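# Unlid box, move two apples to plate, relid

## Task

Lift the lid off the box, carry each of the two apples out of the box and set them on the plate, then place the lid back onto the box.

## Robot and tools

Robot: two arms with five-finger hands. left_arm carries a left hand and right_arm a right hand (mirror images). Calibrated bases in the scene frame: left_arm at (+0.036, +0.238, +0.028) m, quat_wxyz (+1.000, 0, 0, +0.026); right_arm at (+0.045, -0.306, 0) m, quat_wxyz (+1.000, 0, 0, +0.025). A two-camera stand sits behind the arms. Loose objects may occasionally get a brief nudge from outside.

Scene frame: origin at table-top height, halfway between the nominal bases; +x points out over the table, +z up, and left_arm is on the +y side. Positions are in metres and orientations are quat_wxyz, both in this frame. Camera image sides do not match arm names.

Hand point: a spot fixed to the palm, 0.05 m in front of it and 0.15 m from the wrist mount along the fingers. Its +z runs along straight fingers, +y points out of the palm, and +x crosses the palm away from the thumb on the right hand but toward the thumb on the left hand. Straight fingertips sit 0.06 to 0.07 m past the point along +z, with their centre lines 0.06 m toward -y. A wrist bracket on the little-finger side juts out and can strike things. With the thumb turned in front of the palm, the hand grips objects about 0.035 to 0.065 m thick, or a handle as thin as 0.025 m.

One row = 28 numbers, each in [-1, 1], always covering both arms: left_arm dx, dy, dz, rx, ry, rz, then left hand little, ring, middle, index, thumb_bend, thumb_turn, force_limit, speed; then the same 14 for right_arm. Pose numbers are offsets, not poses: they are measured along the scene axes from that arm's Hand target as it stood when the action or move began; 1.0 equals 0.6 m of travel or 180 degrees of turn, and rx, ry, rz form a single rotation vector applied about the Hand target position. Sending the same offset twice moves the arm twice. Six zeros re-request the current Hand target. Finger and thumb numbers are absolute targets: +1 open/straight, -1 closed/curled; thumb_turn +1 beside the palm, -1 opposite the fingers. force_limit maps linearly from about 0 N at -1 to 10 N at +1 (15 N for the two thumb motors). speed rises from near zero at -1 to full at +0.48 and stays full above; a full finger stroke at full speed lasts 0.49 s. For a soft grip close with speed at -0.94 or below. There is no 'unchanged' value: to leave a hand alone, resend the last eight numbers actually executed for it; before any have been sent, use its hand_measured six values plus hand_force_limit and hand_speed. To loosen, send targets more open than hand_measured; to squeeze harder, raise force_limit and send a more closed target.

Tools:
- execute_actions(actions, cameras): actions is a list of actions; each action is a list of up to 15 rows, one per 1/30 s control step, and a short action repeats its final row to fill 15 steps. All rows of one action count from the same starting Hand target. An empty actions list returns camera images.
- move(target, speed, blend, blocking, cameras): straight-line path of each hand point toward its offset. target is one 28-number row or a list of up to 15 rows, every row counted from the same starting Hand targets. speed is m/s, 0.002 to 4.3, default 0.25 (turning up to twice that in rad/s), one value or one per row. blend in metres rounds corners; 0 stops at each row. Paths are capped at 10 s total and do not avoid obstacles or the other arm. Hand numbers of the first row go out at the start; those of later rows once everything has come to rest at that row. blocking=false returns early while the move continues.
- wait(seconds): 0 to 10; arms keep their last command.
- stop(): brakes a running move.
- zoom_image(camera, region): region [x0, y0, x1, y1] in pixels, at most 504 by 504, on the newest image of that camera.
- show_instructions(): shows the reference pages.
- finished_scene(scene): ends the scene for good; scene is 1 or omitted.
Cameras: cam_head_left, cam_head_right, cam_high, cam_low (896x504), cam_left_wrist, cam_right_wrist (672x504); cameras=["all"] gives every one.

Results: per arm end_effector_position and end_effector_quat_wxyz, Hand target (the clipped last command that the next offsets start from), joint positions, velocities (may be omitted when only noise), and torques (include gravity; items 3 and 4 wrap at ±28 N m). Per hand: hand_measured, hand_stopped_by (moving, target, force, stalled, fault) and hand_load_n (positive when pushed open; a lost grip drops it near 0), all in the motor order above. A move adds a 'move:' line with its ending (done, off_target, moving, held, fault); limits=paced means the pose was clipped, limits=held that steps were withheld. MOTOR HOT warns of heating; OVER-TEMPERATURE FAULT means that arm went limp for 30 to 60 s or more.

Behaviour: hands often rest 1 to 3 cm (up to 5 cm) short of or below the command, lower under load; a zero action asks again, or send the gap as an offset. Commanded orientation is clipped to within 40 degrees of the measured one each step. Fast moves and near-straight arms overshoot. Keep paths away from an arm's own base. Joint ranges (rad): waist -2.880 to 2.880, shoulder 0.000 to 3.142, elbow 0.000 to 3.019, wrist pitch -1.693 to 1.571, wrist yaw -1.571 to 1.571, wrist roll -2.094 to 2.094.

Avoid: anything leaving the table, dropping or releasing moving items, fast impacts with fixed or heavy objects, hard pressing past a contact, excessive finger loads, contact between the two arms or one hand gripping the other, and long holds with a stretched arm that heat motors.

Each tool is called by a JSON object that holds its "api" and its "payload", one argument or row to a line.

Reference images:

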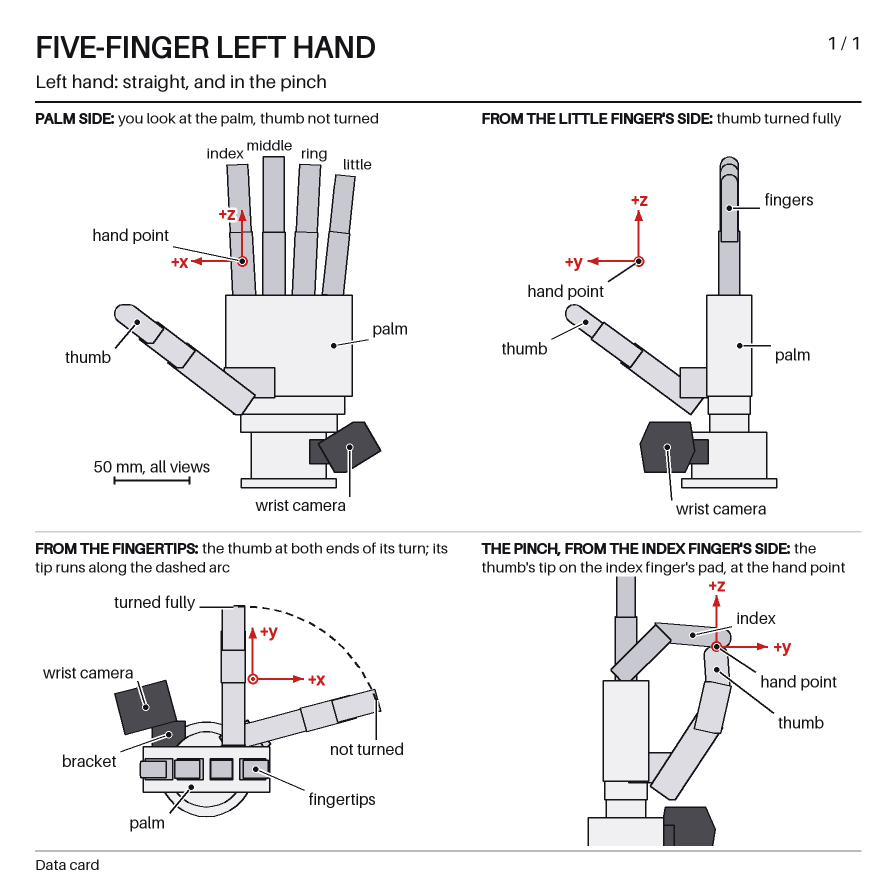

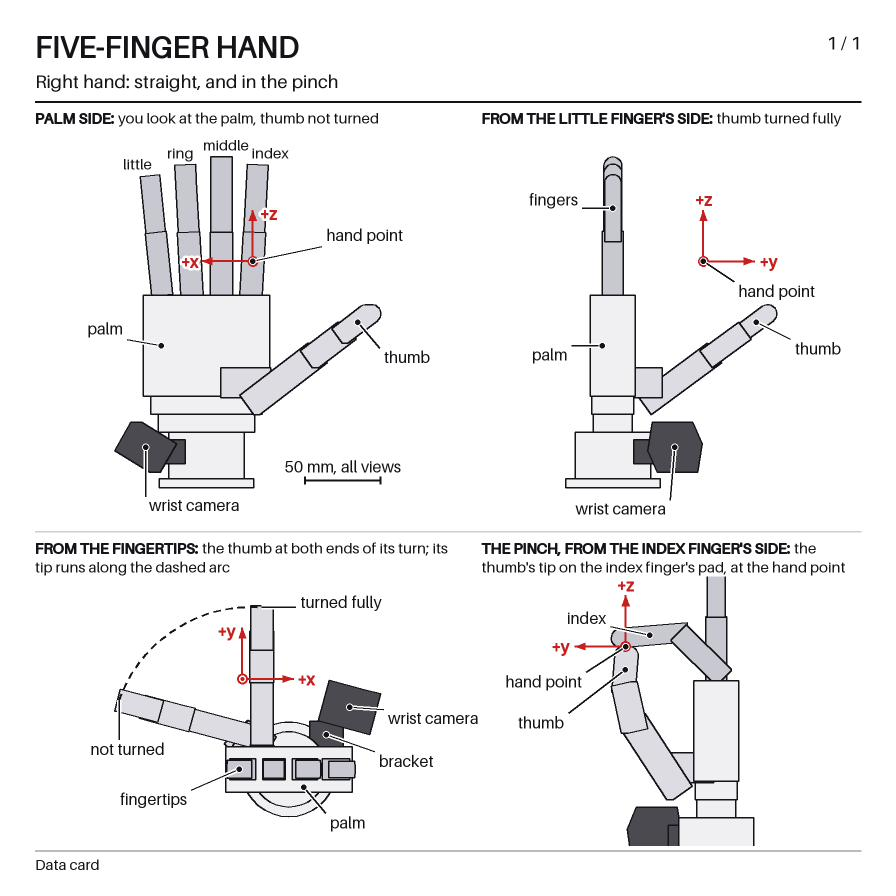

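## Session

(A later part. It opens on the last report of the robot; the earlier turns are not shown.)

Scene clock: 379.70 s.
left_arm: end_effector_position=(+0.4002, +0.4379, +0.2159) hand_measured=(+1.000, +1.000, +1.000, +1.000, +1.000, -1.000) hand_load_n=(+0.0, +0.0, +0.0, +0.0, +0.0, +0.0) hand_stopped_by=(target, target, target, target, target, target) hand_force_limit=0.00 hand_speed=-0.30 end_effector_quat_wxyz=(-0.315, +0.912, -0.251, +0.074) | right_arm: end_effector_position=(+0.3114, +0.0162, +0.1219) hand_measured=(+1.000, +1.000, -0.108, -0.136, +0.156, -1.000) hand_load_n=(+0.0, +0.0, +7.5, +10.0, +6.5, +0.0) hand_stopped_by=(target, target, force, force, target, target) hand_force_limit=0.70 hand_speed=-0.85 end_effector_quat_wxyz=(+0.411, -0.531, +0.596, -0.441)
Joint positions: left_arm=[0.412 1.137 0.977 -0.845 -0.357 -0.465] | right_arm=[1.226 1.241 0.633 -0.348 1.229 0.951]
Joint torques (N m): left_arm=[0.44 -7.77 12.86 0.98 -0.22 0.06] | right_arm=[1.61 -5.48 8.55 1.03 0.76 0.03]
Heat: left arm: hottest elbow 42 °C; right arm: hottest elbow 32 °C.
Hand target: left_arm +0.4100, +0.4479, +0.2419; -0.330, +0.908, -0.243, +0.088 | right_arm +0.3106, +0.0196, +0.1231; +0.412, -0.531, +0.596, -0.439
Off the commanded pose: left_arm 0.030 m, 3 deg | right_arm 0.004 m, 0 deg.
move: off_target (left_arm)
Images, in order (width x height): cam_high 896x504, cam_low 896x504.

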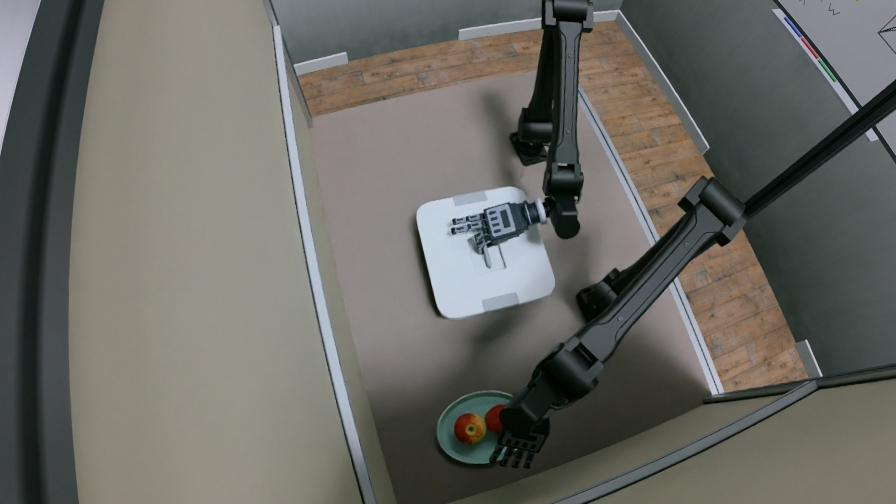

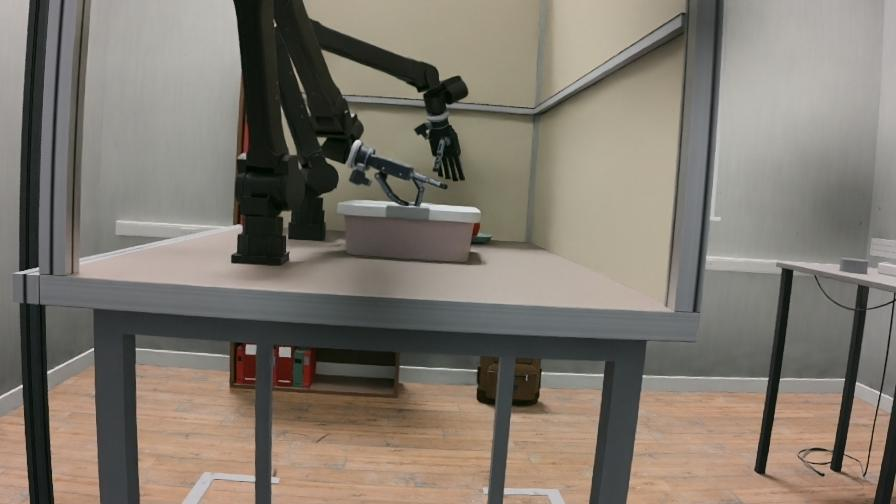

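{"api": "move", "payload": {
  "target": [0,0,0,0,0,0,1,1,1,1,1,-1,0,-0.3,0,0.0,-0.008,0,0,0,1,1,-0.8,-0.8,0.15,-1,0.7,-0.85],
  "speed": 0.04,
  "cameras": ["cam_low","cam_high"]
}}

{"api": "zoom_image", "payload": {
  "camera": "cam_low",
  "region": [330, 140, 500, 280]
}}

Scene clock: 381.63 s.
left_arm: end_effector_position=(+0.4002, +0.4379, +0.2159) hand_measured=(+1.000, +1.000, +1.000, +1.000, +1.000, -1.000) hand_load_n=(+0.0, +0.0, +0.0, +0.0, +0.0, +0.0) hand_stopped_by=(target, target, target, target, target, target) hand_force_limit=0.00 hand_speed=-0.30 end_effector_quat_wxyz=(-0.315, +0.912, -0.251, +0.074) | right_arm: end_effector_position=(+0.3114, +0.0160, +0.1200) hand_measured=(+1.000, +1.000, -0.108, -0.136, +0.156, -1.000) hand_load_n=(+0.0, +0.0, +7.5, +10.0, +6.5, +0.0) hand_stopped_by=(target, target, force, force, target, target) hand_force_limit=0.70 hand_speed=-0.85 end_effector_quat_wxyz=(+0.409, -0.532, +0.595, -0.442)
Joint positions: left_arm=[0.412 1.137 0.977 -0.845 -0.357 -0.465] | right_arm=[1.226 1.246 0.633 -0.348 1.229 0.951]
Joint torques (N m): left_arm=[0.5 -7.94 12.83 0.99 -0.22 0.06] | right_arm=[1.67 -5.25 7.98 1.61 0.75 0.04]
Heat: left arm: hottest elbow 42 °C; right arm: hottest elbow 32 °C.
Hand target: left_arm +0.4100, +0.4479, +0.2419; -0.330, +0.908, -0.243, +0.088 | right_arm +0.3106, +0.0195, +0.1183; +0.412, -0.531, +0.596, -0.439
Off the commanded pose: left_arm 0.030 m, 3 deg | right_arm 0.004 m, 0 deg.
move: off_target (left_arm)
Images, in order (width x height): cam_high 896x504, cam_low 896x504.

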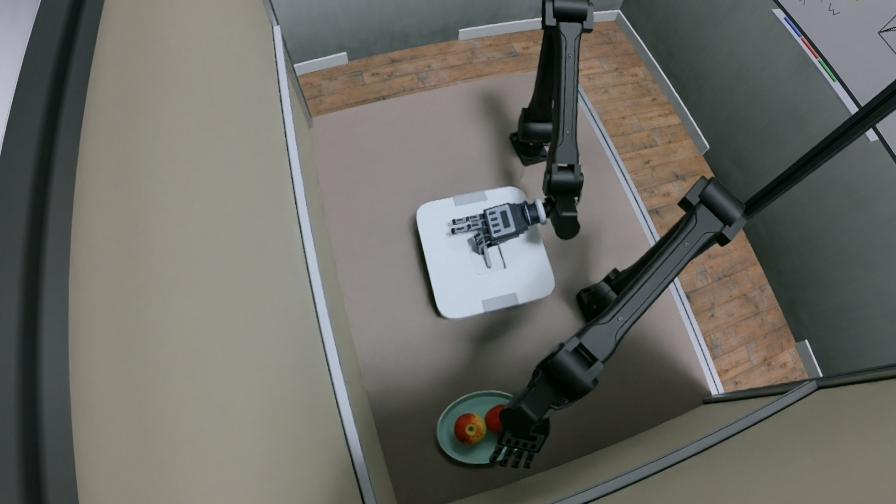

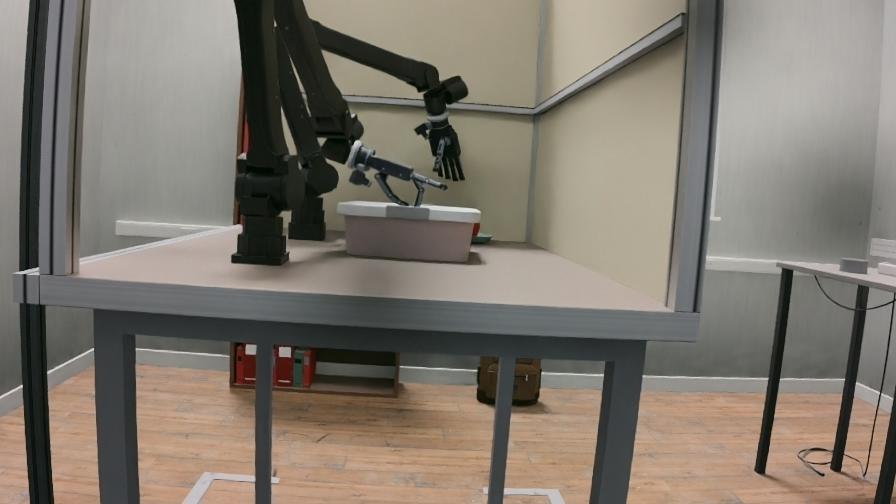

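Scaled by 2.965 from the camera's 896x504 image, which has a finer 1280x720 frame.

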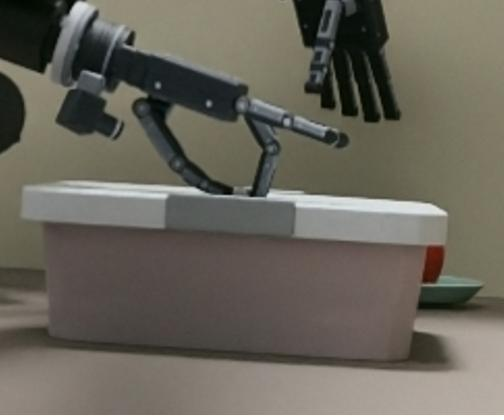

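{"api": "move", "payload": {
  "target": [
    [0,0,0,0,0,0,1,1,1,1,1,-1,0,-0.3,0,0,0,0,0,0,1,1,0.0,0.0,0.22,-1,0.7,-0.85],
    [0,0,0,0,0,0,1,1,1,1,1,-1,0,-0.3,0,0,0,0,0,0,1,1,0.1,0.1,0.32,-1,0.7,-0.7]
  ],
  "speed": 0.04,
  "cameras": ["cam_low","cam_high","cam_right_wrist"]
}}

{"api": "zoom_image", "payload": {
  "camera": "cam_low",
  "region": [330, 140, 500, 280]
}}

Scene clock: 384.33 s.
left_arm: end_effector_position=(+0.4002, +0.4379, +0.2159) hand_measured=(+1.000, +1.000, +1.000, +1.000, +1.000, -1.000) hand_load_n=(-0.5, +0.0, +0.0, +0.0, +0.0, +0.0) hand_stopped_by=(target, target, target, target, target, target) hand_force_limit=0.00 hand_speed=-0.30 end_effector_quat_wxyz=(-0.315, +0.912, -0.251, +0.074) | right_arm: end_effector_position=(+0.3115, +0.0159, +0.1201) hand_measured=(+1.000, +1.000, +0.100, +0.100, +0.320, -1.000) hand_load_n=(+0.0, +0.0, +0.0, +0.0, -0.5, -0.5) hand_stopped_by=(target, target, target, target, target, target) hand_force_limit=0.70 hand_speed=-0.70 end_effector_quat_wxyz=(+0.409, -0.532, +0.595, -0.442)
Joint positions: left_arm=[0.412 1.137 0.977 -0.845 -0.357 -0.465] | right_arm=[1.226 1.246 0.633 -0.348 1.229 0.951]
Joint torques (N m): left_arm=[0.38 -7.88 12.85 1.03 -0.22 0.06] | right_arm=[1.61 -5.3 7.98 1.61 0.73 0.04]
Heat: left arm: hottest elbow 42 °C; right arm: hottest elbow 32 °C.
Hand target: left_arm +0.4100, +0.4479, +0.2419; -0.330, +0.908, -0.243, +0.088 | right_arm +0.3106, +0.0195, +0.1183; +0.412, -0.531, +0.596, -0.439
Off the commanded pose: left_arm 0.030 m, 3 deg | right_arm 0.004 m, 0 deg.
move: off_target (left_arm)
Images, in order (width x height): cam_high 896x504, cam_low 896x504, cam_right_wrist 672x504.

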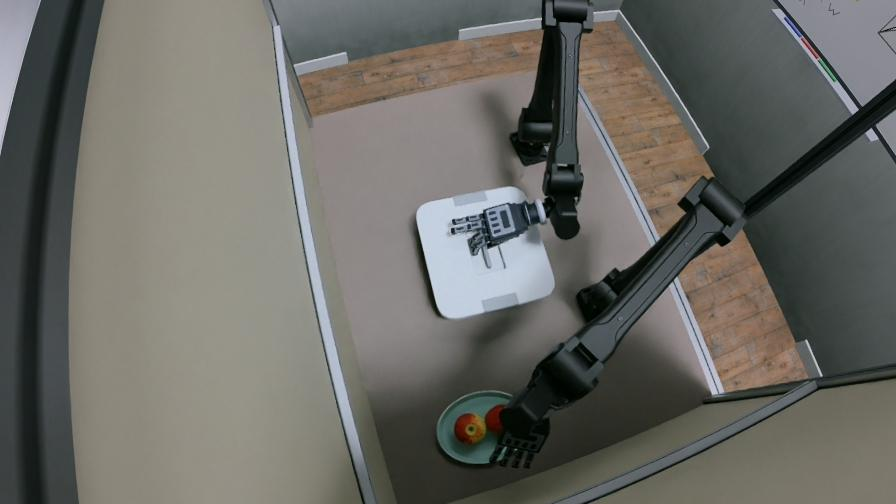

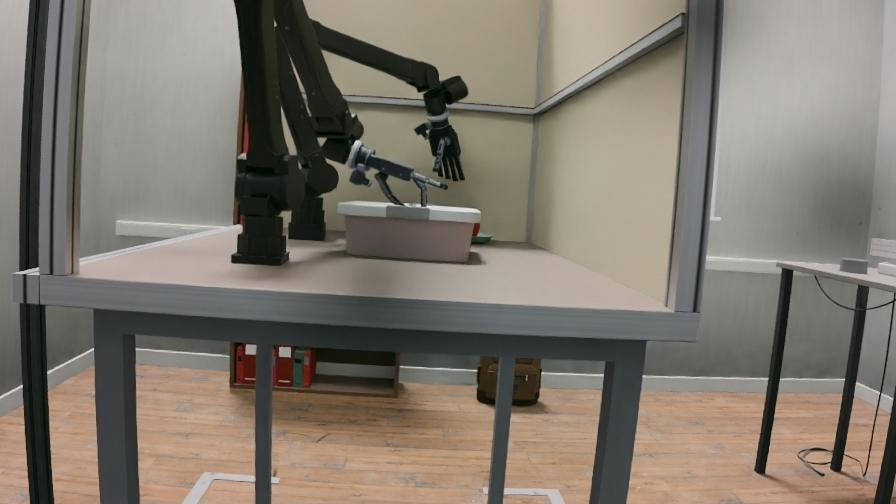

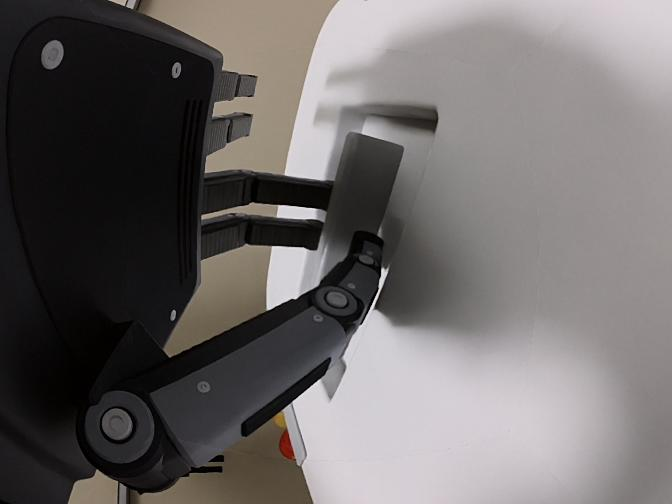

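Scaled by 2.965 from the camera's 896x504 image, which has a finer 1280x720 frame.

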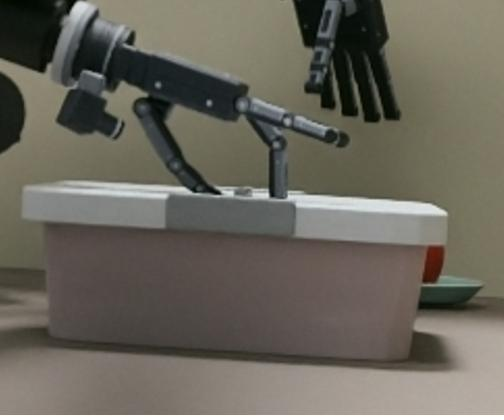

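{"api": "move", "payload": {
  "target": [0,0,0,0,0,0,1,1,1,1,1,-1,0,-0.3,0.004,0.012,0.035,0,0,0,1,1,0.1,0.1,0.32,-1,0.7,-0.7],
  "speed": 0.05,
  "cameras": ["cam_low","cam_high","cam_right_wrist"]
}}

{"api": "zoom_image", "payload": {
  "camera": "cam_low",
  "region": [330, 140, 500, 280]
}}

Scene clock: 386.53 s.
left_arm: end_effector_position=(+0.4002, +0.4379, +0.2159) hand_measured=(+1.000, +1.000, +1.000, +1.000, +1.000, -1.000) hand_load_n=(+0.0, +0.0, +0.0, +0.0, +0.0, +0.0) hand_stopped_by=(target, target, target, target, target, target) hand_force_limit=0.00 hand_speed=-0.30 end_effector_quat_wxyz=(-0.315, +0.912, -0.251, +0.074) | right_arm: end_effector_position=(+0.3096, +0.0097, +0.1204) hand_measured=(+1.000, +1.000, +0.100, +0.100, +0.320, -1.000) hand_load_n=(+0.0, +0.0, +0.0, +0.0, -0.5, +0.0) hand_stopped_by=(target, target, target, target, target, target) hand_force_limit=0.70 hand_speed=-0.70 end_effector_quat_wxyz=(+0.399, -0.540, +0.590, -0.449)
Joint positions: left_arm=[0.412 1.137 0.977 -0.845 -0.357 -0.465] | right_arm=[1.226 1.236 0.636 -0.393 1.23 0.951]
Joint torques (N m): left_arm=[0.44 -7.88 12.88 0.96 -0.2 0.06] | right_arm=[1.55 -5.95 11.54 0.77 0.7 -0.01]
Heat: left arm: hottest elbow 42 °C; right arm: hottest elbow 32 °C.
Hand target: left_arm +0.4100, +0.4479, +0.2419; -0.330, +0.908, -0.243, +0.088 | right_arm +0.3130, +0.0267, +0.1394; +0.412, -0.531, +0.596, -0.439
Off the commanded pose: left_arm 0.030 m, 3 deg | right_arm 0.026 m, 2 deg.
move: off_target (left_arm, right_arm)
Images, in order (width x height): cam_high 896x504, cam_low 896x504, cam_right_wrist 672x504.

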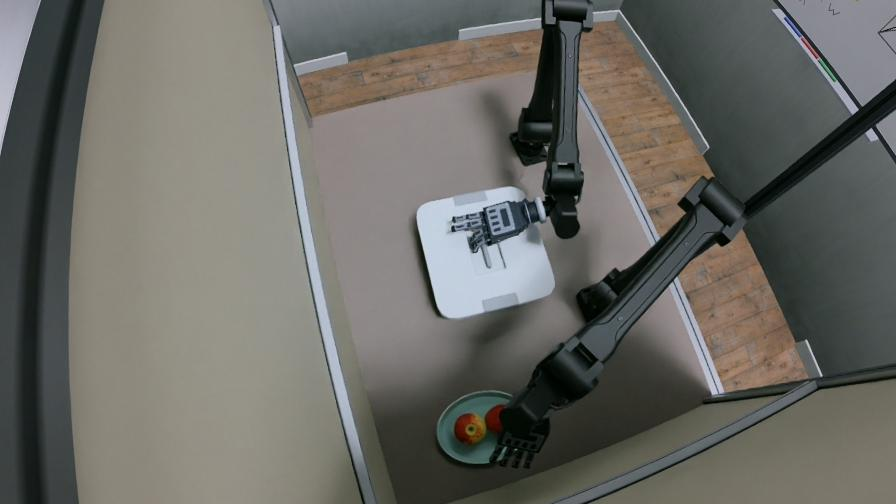

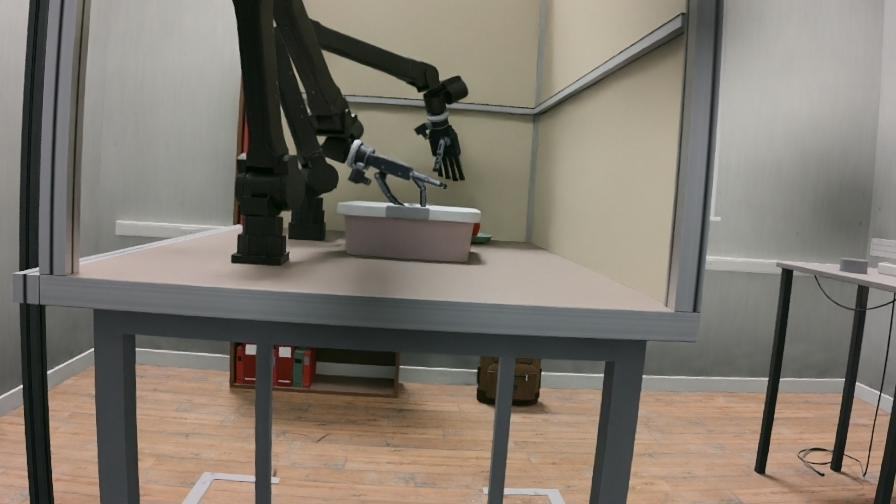

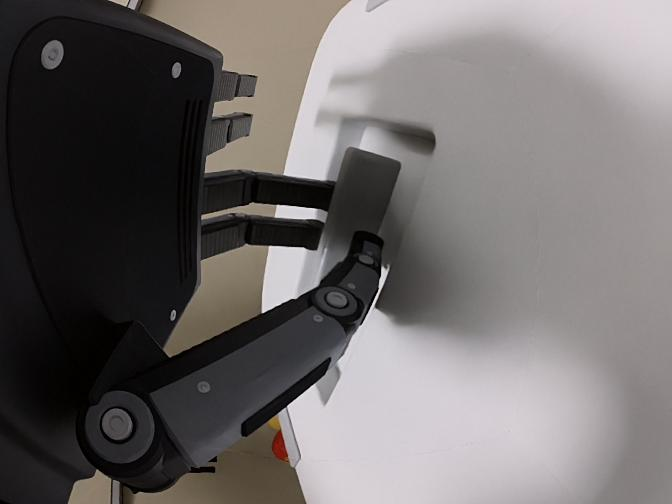

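Scaled by 2.965 from the camera's 896x504 image, which has a finer 1280x720 frame.

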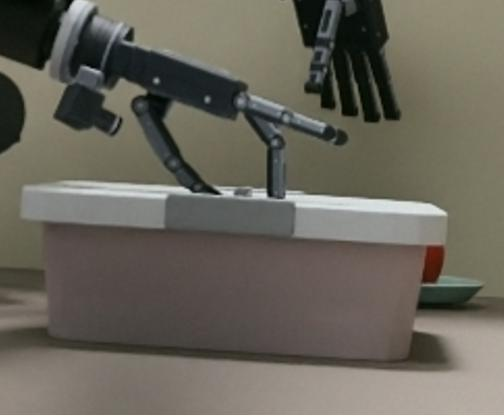

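{"api": "move", "payload": {
  "target": [0,0,0,0,0,0,1,1,1,1,1,-1,0,-0.3,0.004,0.014,0.035,0,0,0,1,1,0.1,0.1,0.32,-1,0.7,-0.7],
  "speed": 0.05,
  "cameras": ["cam_low","cam_high","cam_right_wrist"]
}}

{"api": "zoom_image", "payload": {
  "camera": "cam_low",
  "region": [330, 140, 500, 280]
}}

Scene clock: 388.90 s.
left_arm: end_effector_position=(+0.4002, +0.4379, +0.2159) hand_measured=(+1.000, +1.000, +1.000, +1.000, +1.000, -1.000) hand_load_n=(+0.0, +0.0, +0.0, +0.0, +0.0, +0.0) hand_stopped_by=(target, target, target, target, target, target) hand_force_limit=0.00 hand_speed=-0.30 end_effector_quat_wxyz=(-0.315, +0.912, -0.251, +0.074) | right_arm: end_effector_position=(+0.3115, +0.0157, +0.1377) hand_measured=(+1.000, +1.000, +0.100, +0.100, +0.320, -1.000) hand_load_n=(+0.0, +0.0, +0.0, +0.0, +0.5, +0.0) hand_stopped_by=(target, target, target, target, target, target) hand_force_limit=0.70 hand_speed=-0.70 end_effector_quat_wxyz=(+0.395, -0.542, +0.589, -0.451)
Joint positions: left_arm=[0.412 1.137 0.977 -0.845 -0.357 -0.465] | right_arm=[1.226 1.225 0.685 -0.462 1.23 0.951]
Joint torques (N m): left_arm=[0.5 -7.82 12.88 0.98 -0.22 0.07] | right_arm=[1.61 -6.01 12.42 0.88 0.72 0.01]
Heat: left arm: hottest elbow 42 °C; right arm: hottest elbow 32 °C.
Hand target: left_arm +0.4100, +0.4479, +0.2419; -0.330, +0.908, -0.243, +0.088 | right_arm +0.3154, +0.0352, +0.1604; -0.412, +0.531, -0.596, +0.439
Off the commanded pose: left_arm 0.030 m, 3 deg | right_arm 0.030 m, 3 deg.
move: off_target (left_arm, right_arm)
Images, in order (width x height): cam_high 896x504, cam_low 896x504, cam_right_wrist 672x504.

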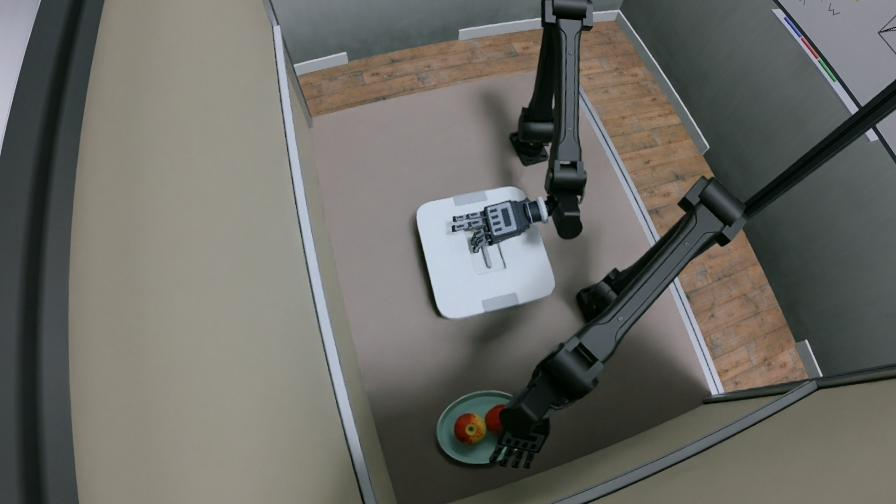

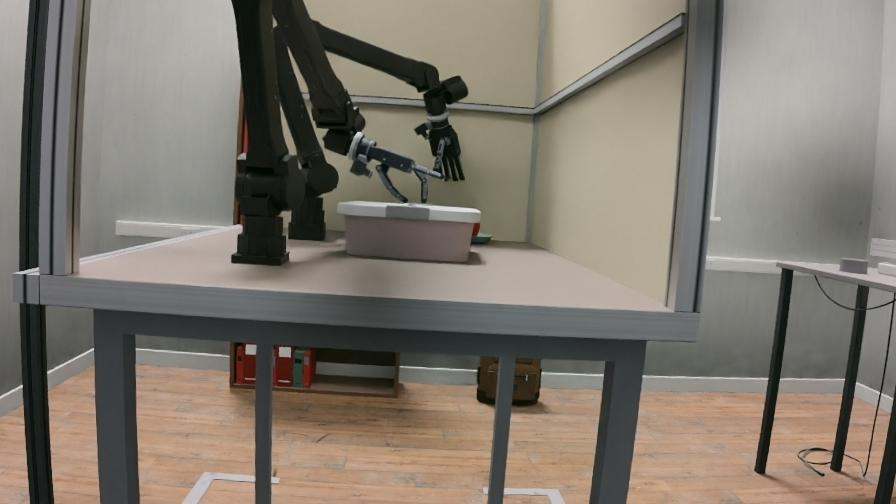

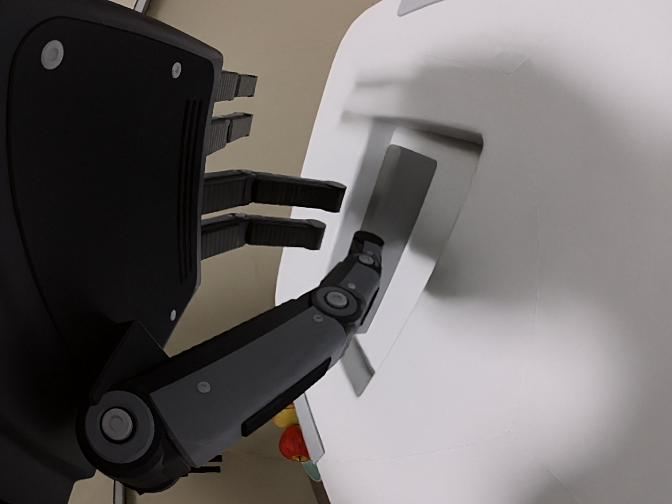

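Scaled by 2.965 from the camera's 896x504 image, which has a finer 1280x720 frame.

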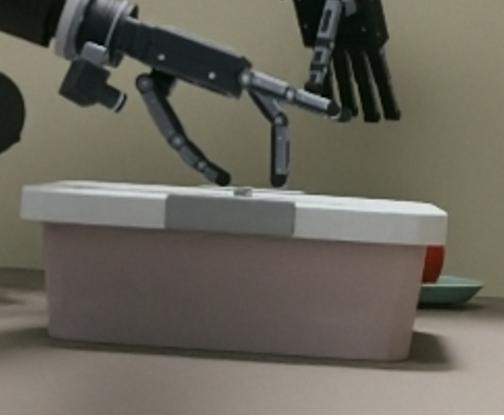

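{"api": "move", "payload": {
  "target": [0,0,0,0,0,0,1,1,1,1,1,-1,0,-0.3,0,0,0.17,0,0,0,1,1,0.1,0.1,0.32,-1,0.7,-0.7],
  "speed": 0.12,
  "cameras": ["cam_low","cam_high","cam_right_wrist","cam_left_wrist","cam_head_left"]
}}

{"api": "zoom_image", "payload": {
  "camera": "cam_low",
  "region": [330, 140, 500, 280]
}}

{"api": "zoom_image", "payload": {
  "camera": "cam_high",
  "region": [400, 150, 590, 330]
}}

{"api": "zoom_image", "payload": {
  "camera": "cam_left_wrist",
  "region": [0, 100, 350, 504]
}}

Scene clock: 392.13 s.
left_arm: end_effector_position=(+0.4002, +0.4379, +0.2159) hand_measured=(+1.000, +1.000, +1.000, +1.000, +1.000, -1.000) hand_load_n=(+0.0, +0.0, +0.0, +0.0, +0.0, +0.0) hand_stopped_by=(target, target, target, target, target, target) hand_force_limit=0.00 hand_speed=-0.30 end_effector_quat_wxyz=(-0.315, +0.912, -0.251, +0.074) | right_arm: end_effector_position=(+0.3122, +0.0181, +0.2361) hand_measured=(+1.000, +1.000, +0.100, +0.100, +0.320, -1.000) hand_load_n=(+0.0, +0.0, +0.0, -0.5, +0.0, +0.0) hand_stopped_by=(target, target, target, target, target, target) hand_force_limit=0.70 hand_speed=-0.70 end_effector_quat_wxyz=(+0.393, -0.545, +0.586, -0.452)
Joint positions: left_arm=[0.412 1.137 0.977 -0.845 -0.357 -0.465] | right_arm=[1.226 1.115 0.881 -0.768 1.23 0.941]
Joint torques (N m): left_arm=[0.38 -7.71 12.89 0.99 -0.21 0.06] | right_arm=[1.61 -5.19 14.04 0.94 0.71 0.09]
Heat: left arm: hottest elbow 43 °C; right arm: hottest elbow 32 °C.
Hand target: left_arm +0.4100, +0.4479, +0.2419; -0.330, +0.908, -0.243, +0.088 | right_arm +0.3154, +0.0351, +0.2624; -0.412, +0.531, -0.596, +0.439
Off the commanded pose: left_arm 0.030 m, 3 deg | right_arm 0.032 m, 3 deg.
move: off_target (left_arm, right_arm)
Images, in order (width x height): cam_head_left 896x504, cam_high 896x504, cam_low 896x504, cam_left_wrist 672x504, cam_right_wrist 672x504.

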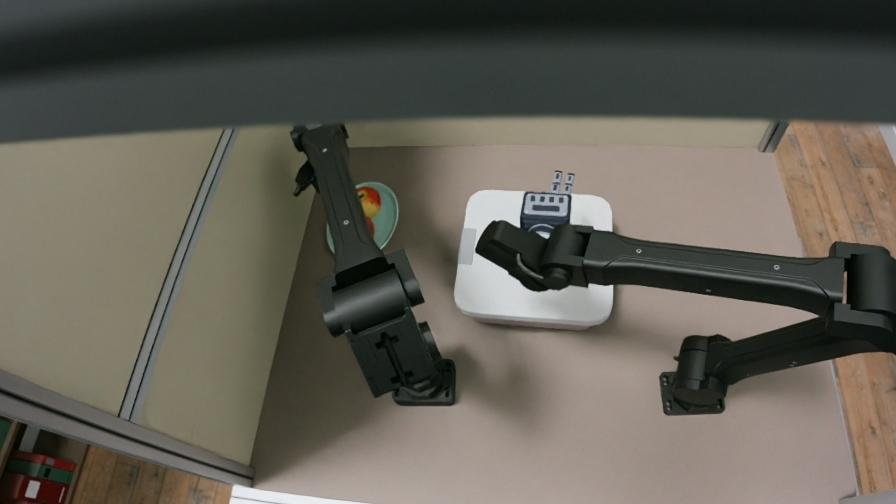

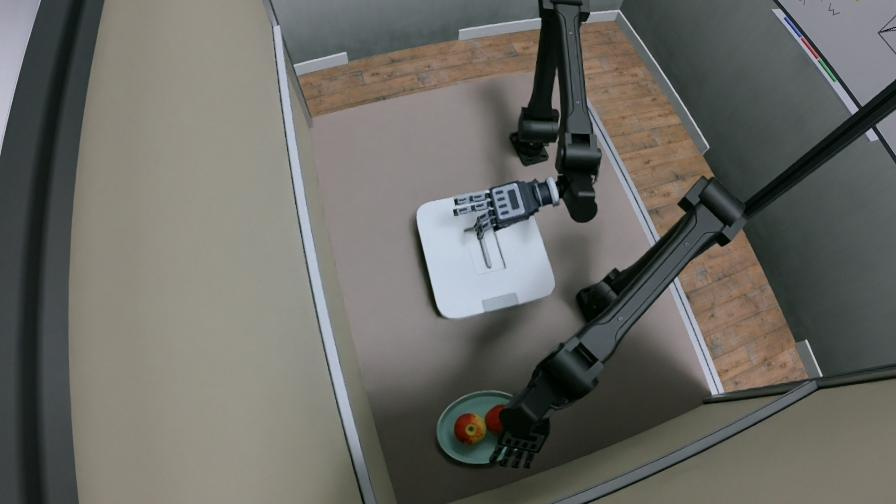

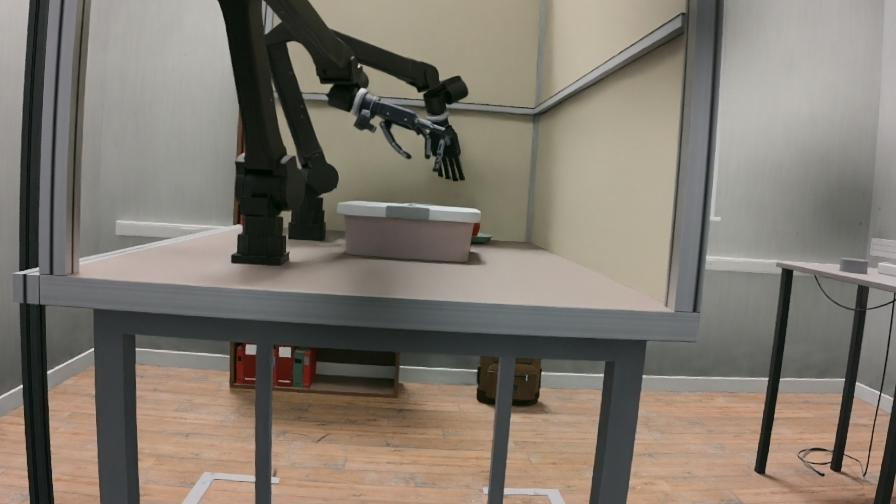

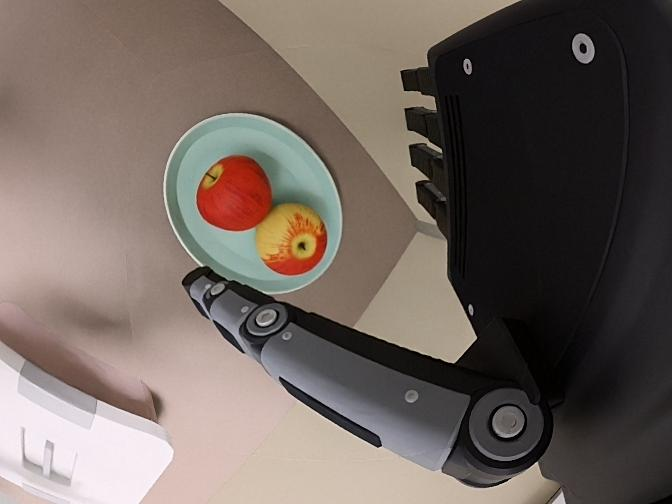

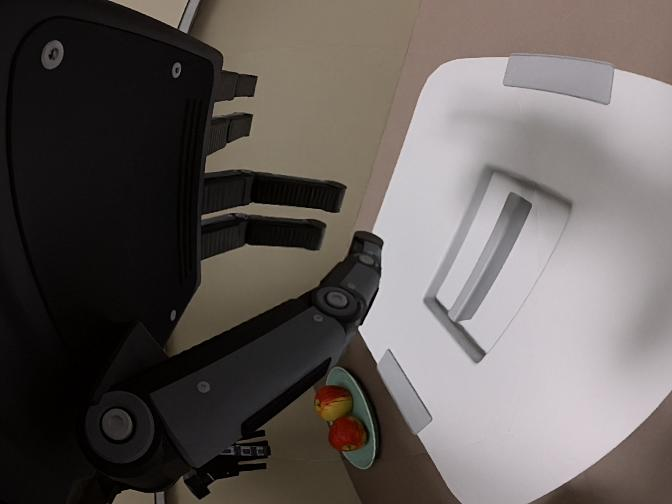

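Scaled by 2.965 from the camera's 896x504 image, which has a finer 1280x720 frame.

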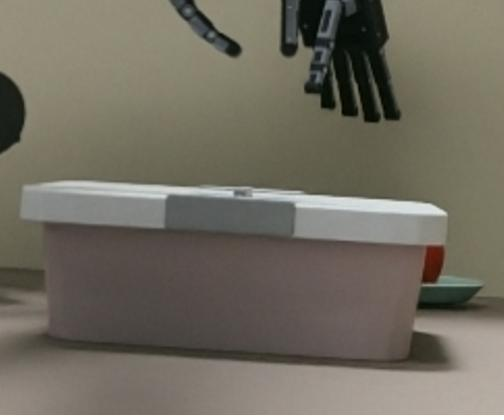

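Scaled by 2.653 from the camera's 896x504 image, which has a finer 1280x720 frame.

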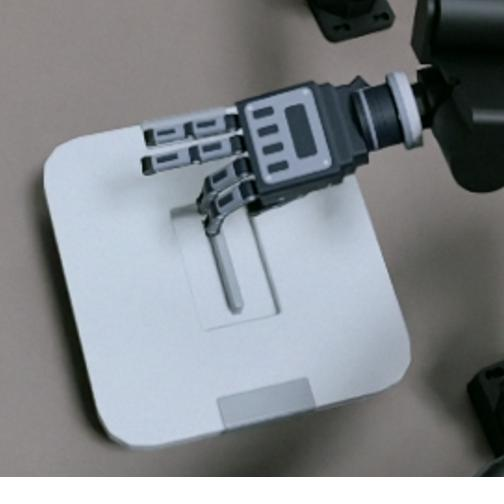

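Scaled by 1.248 from the camera's 672x504 image, which has a finer 960x720 frame.

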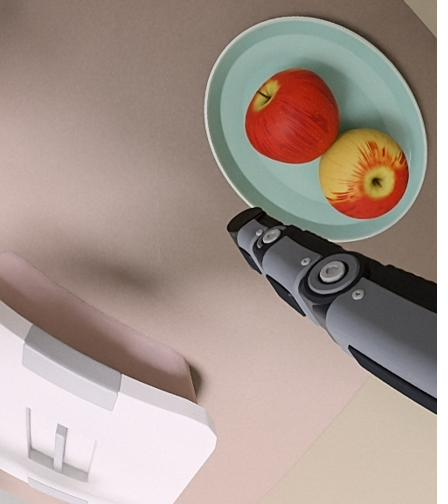

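{"api": "zoom_image", "payload": {
  "camera": "cam_left_wrist",
  "region": [0, 290, 190, 504]
}}

{"api": "zoom_image", "payload": {
  "camera": "cam_head_left",
  "region": [440, 240, 630, 340]
}}

{"api": "zoom_image", "payload": {
  "camera": "cam_low",
  "region": [330, 190, 410, 240]
}}

{"api": "zoom_image", "payload": {
  "camera": "cam_low",
  "region": [410, 190, 490, 240]
}}

Scaled by 2.355 from the camera's 672x504 image, which has a finer 960x720 frame.

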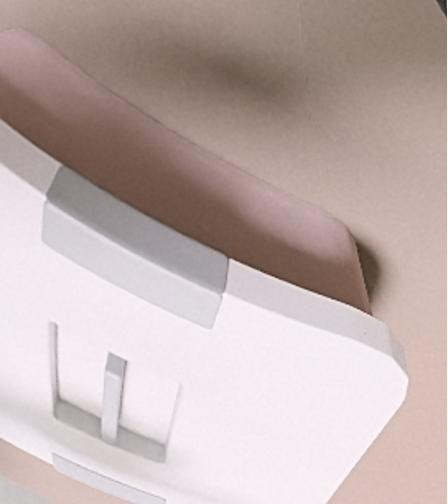

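Scaled by 2.653 from the camera's 896x504 image, which has a finer 1280x720 frame.

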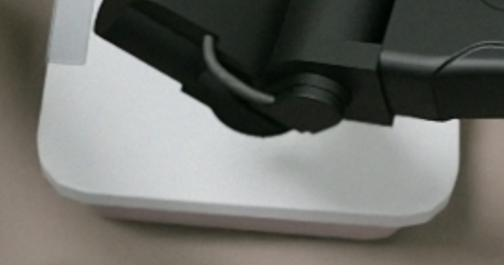

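Scaled by 6.300 from the camera's 896x504 image, which has a finer 1280x720 frame.

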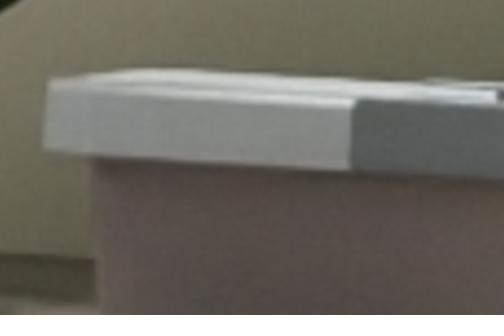

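Scaled by 6.300 from the camera's 896x504 image, which has a finer 1280x720 frame.

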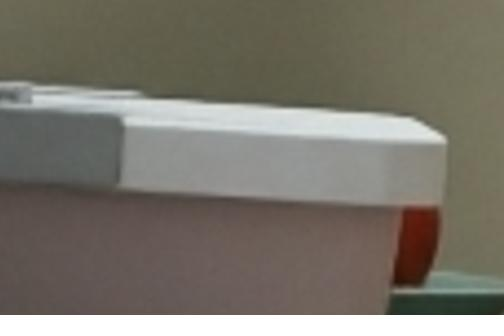

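{"api": "finished_scene", "payload": {

}}

The scene is finished: the task was done.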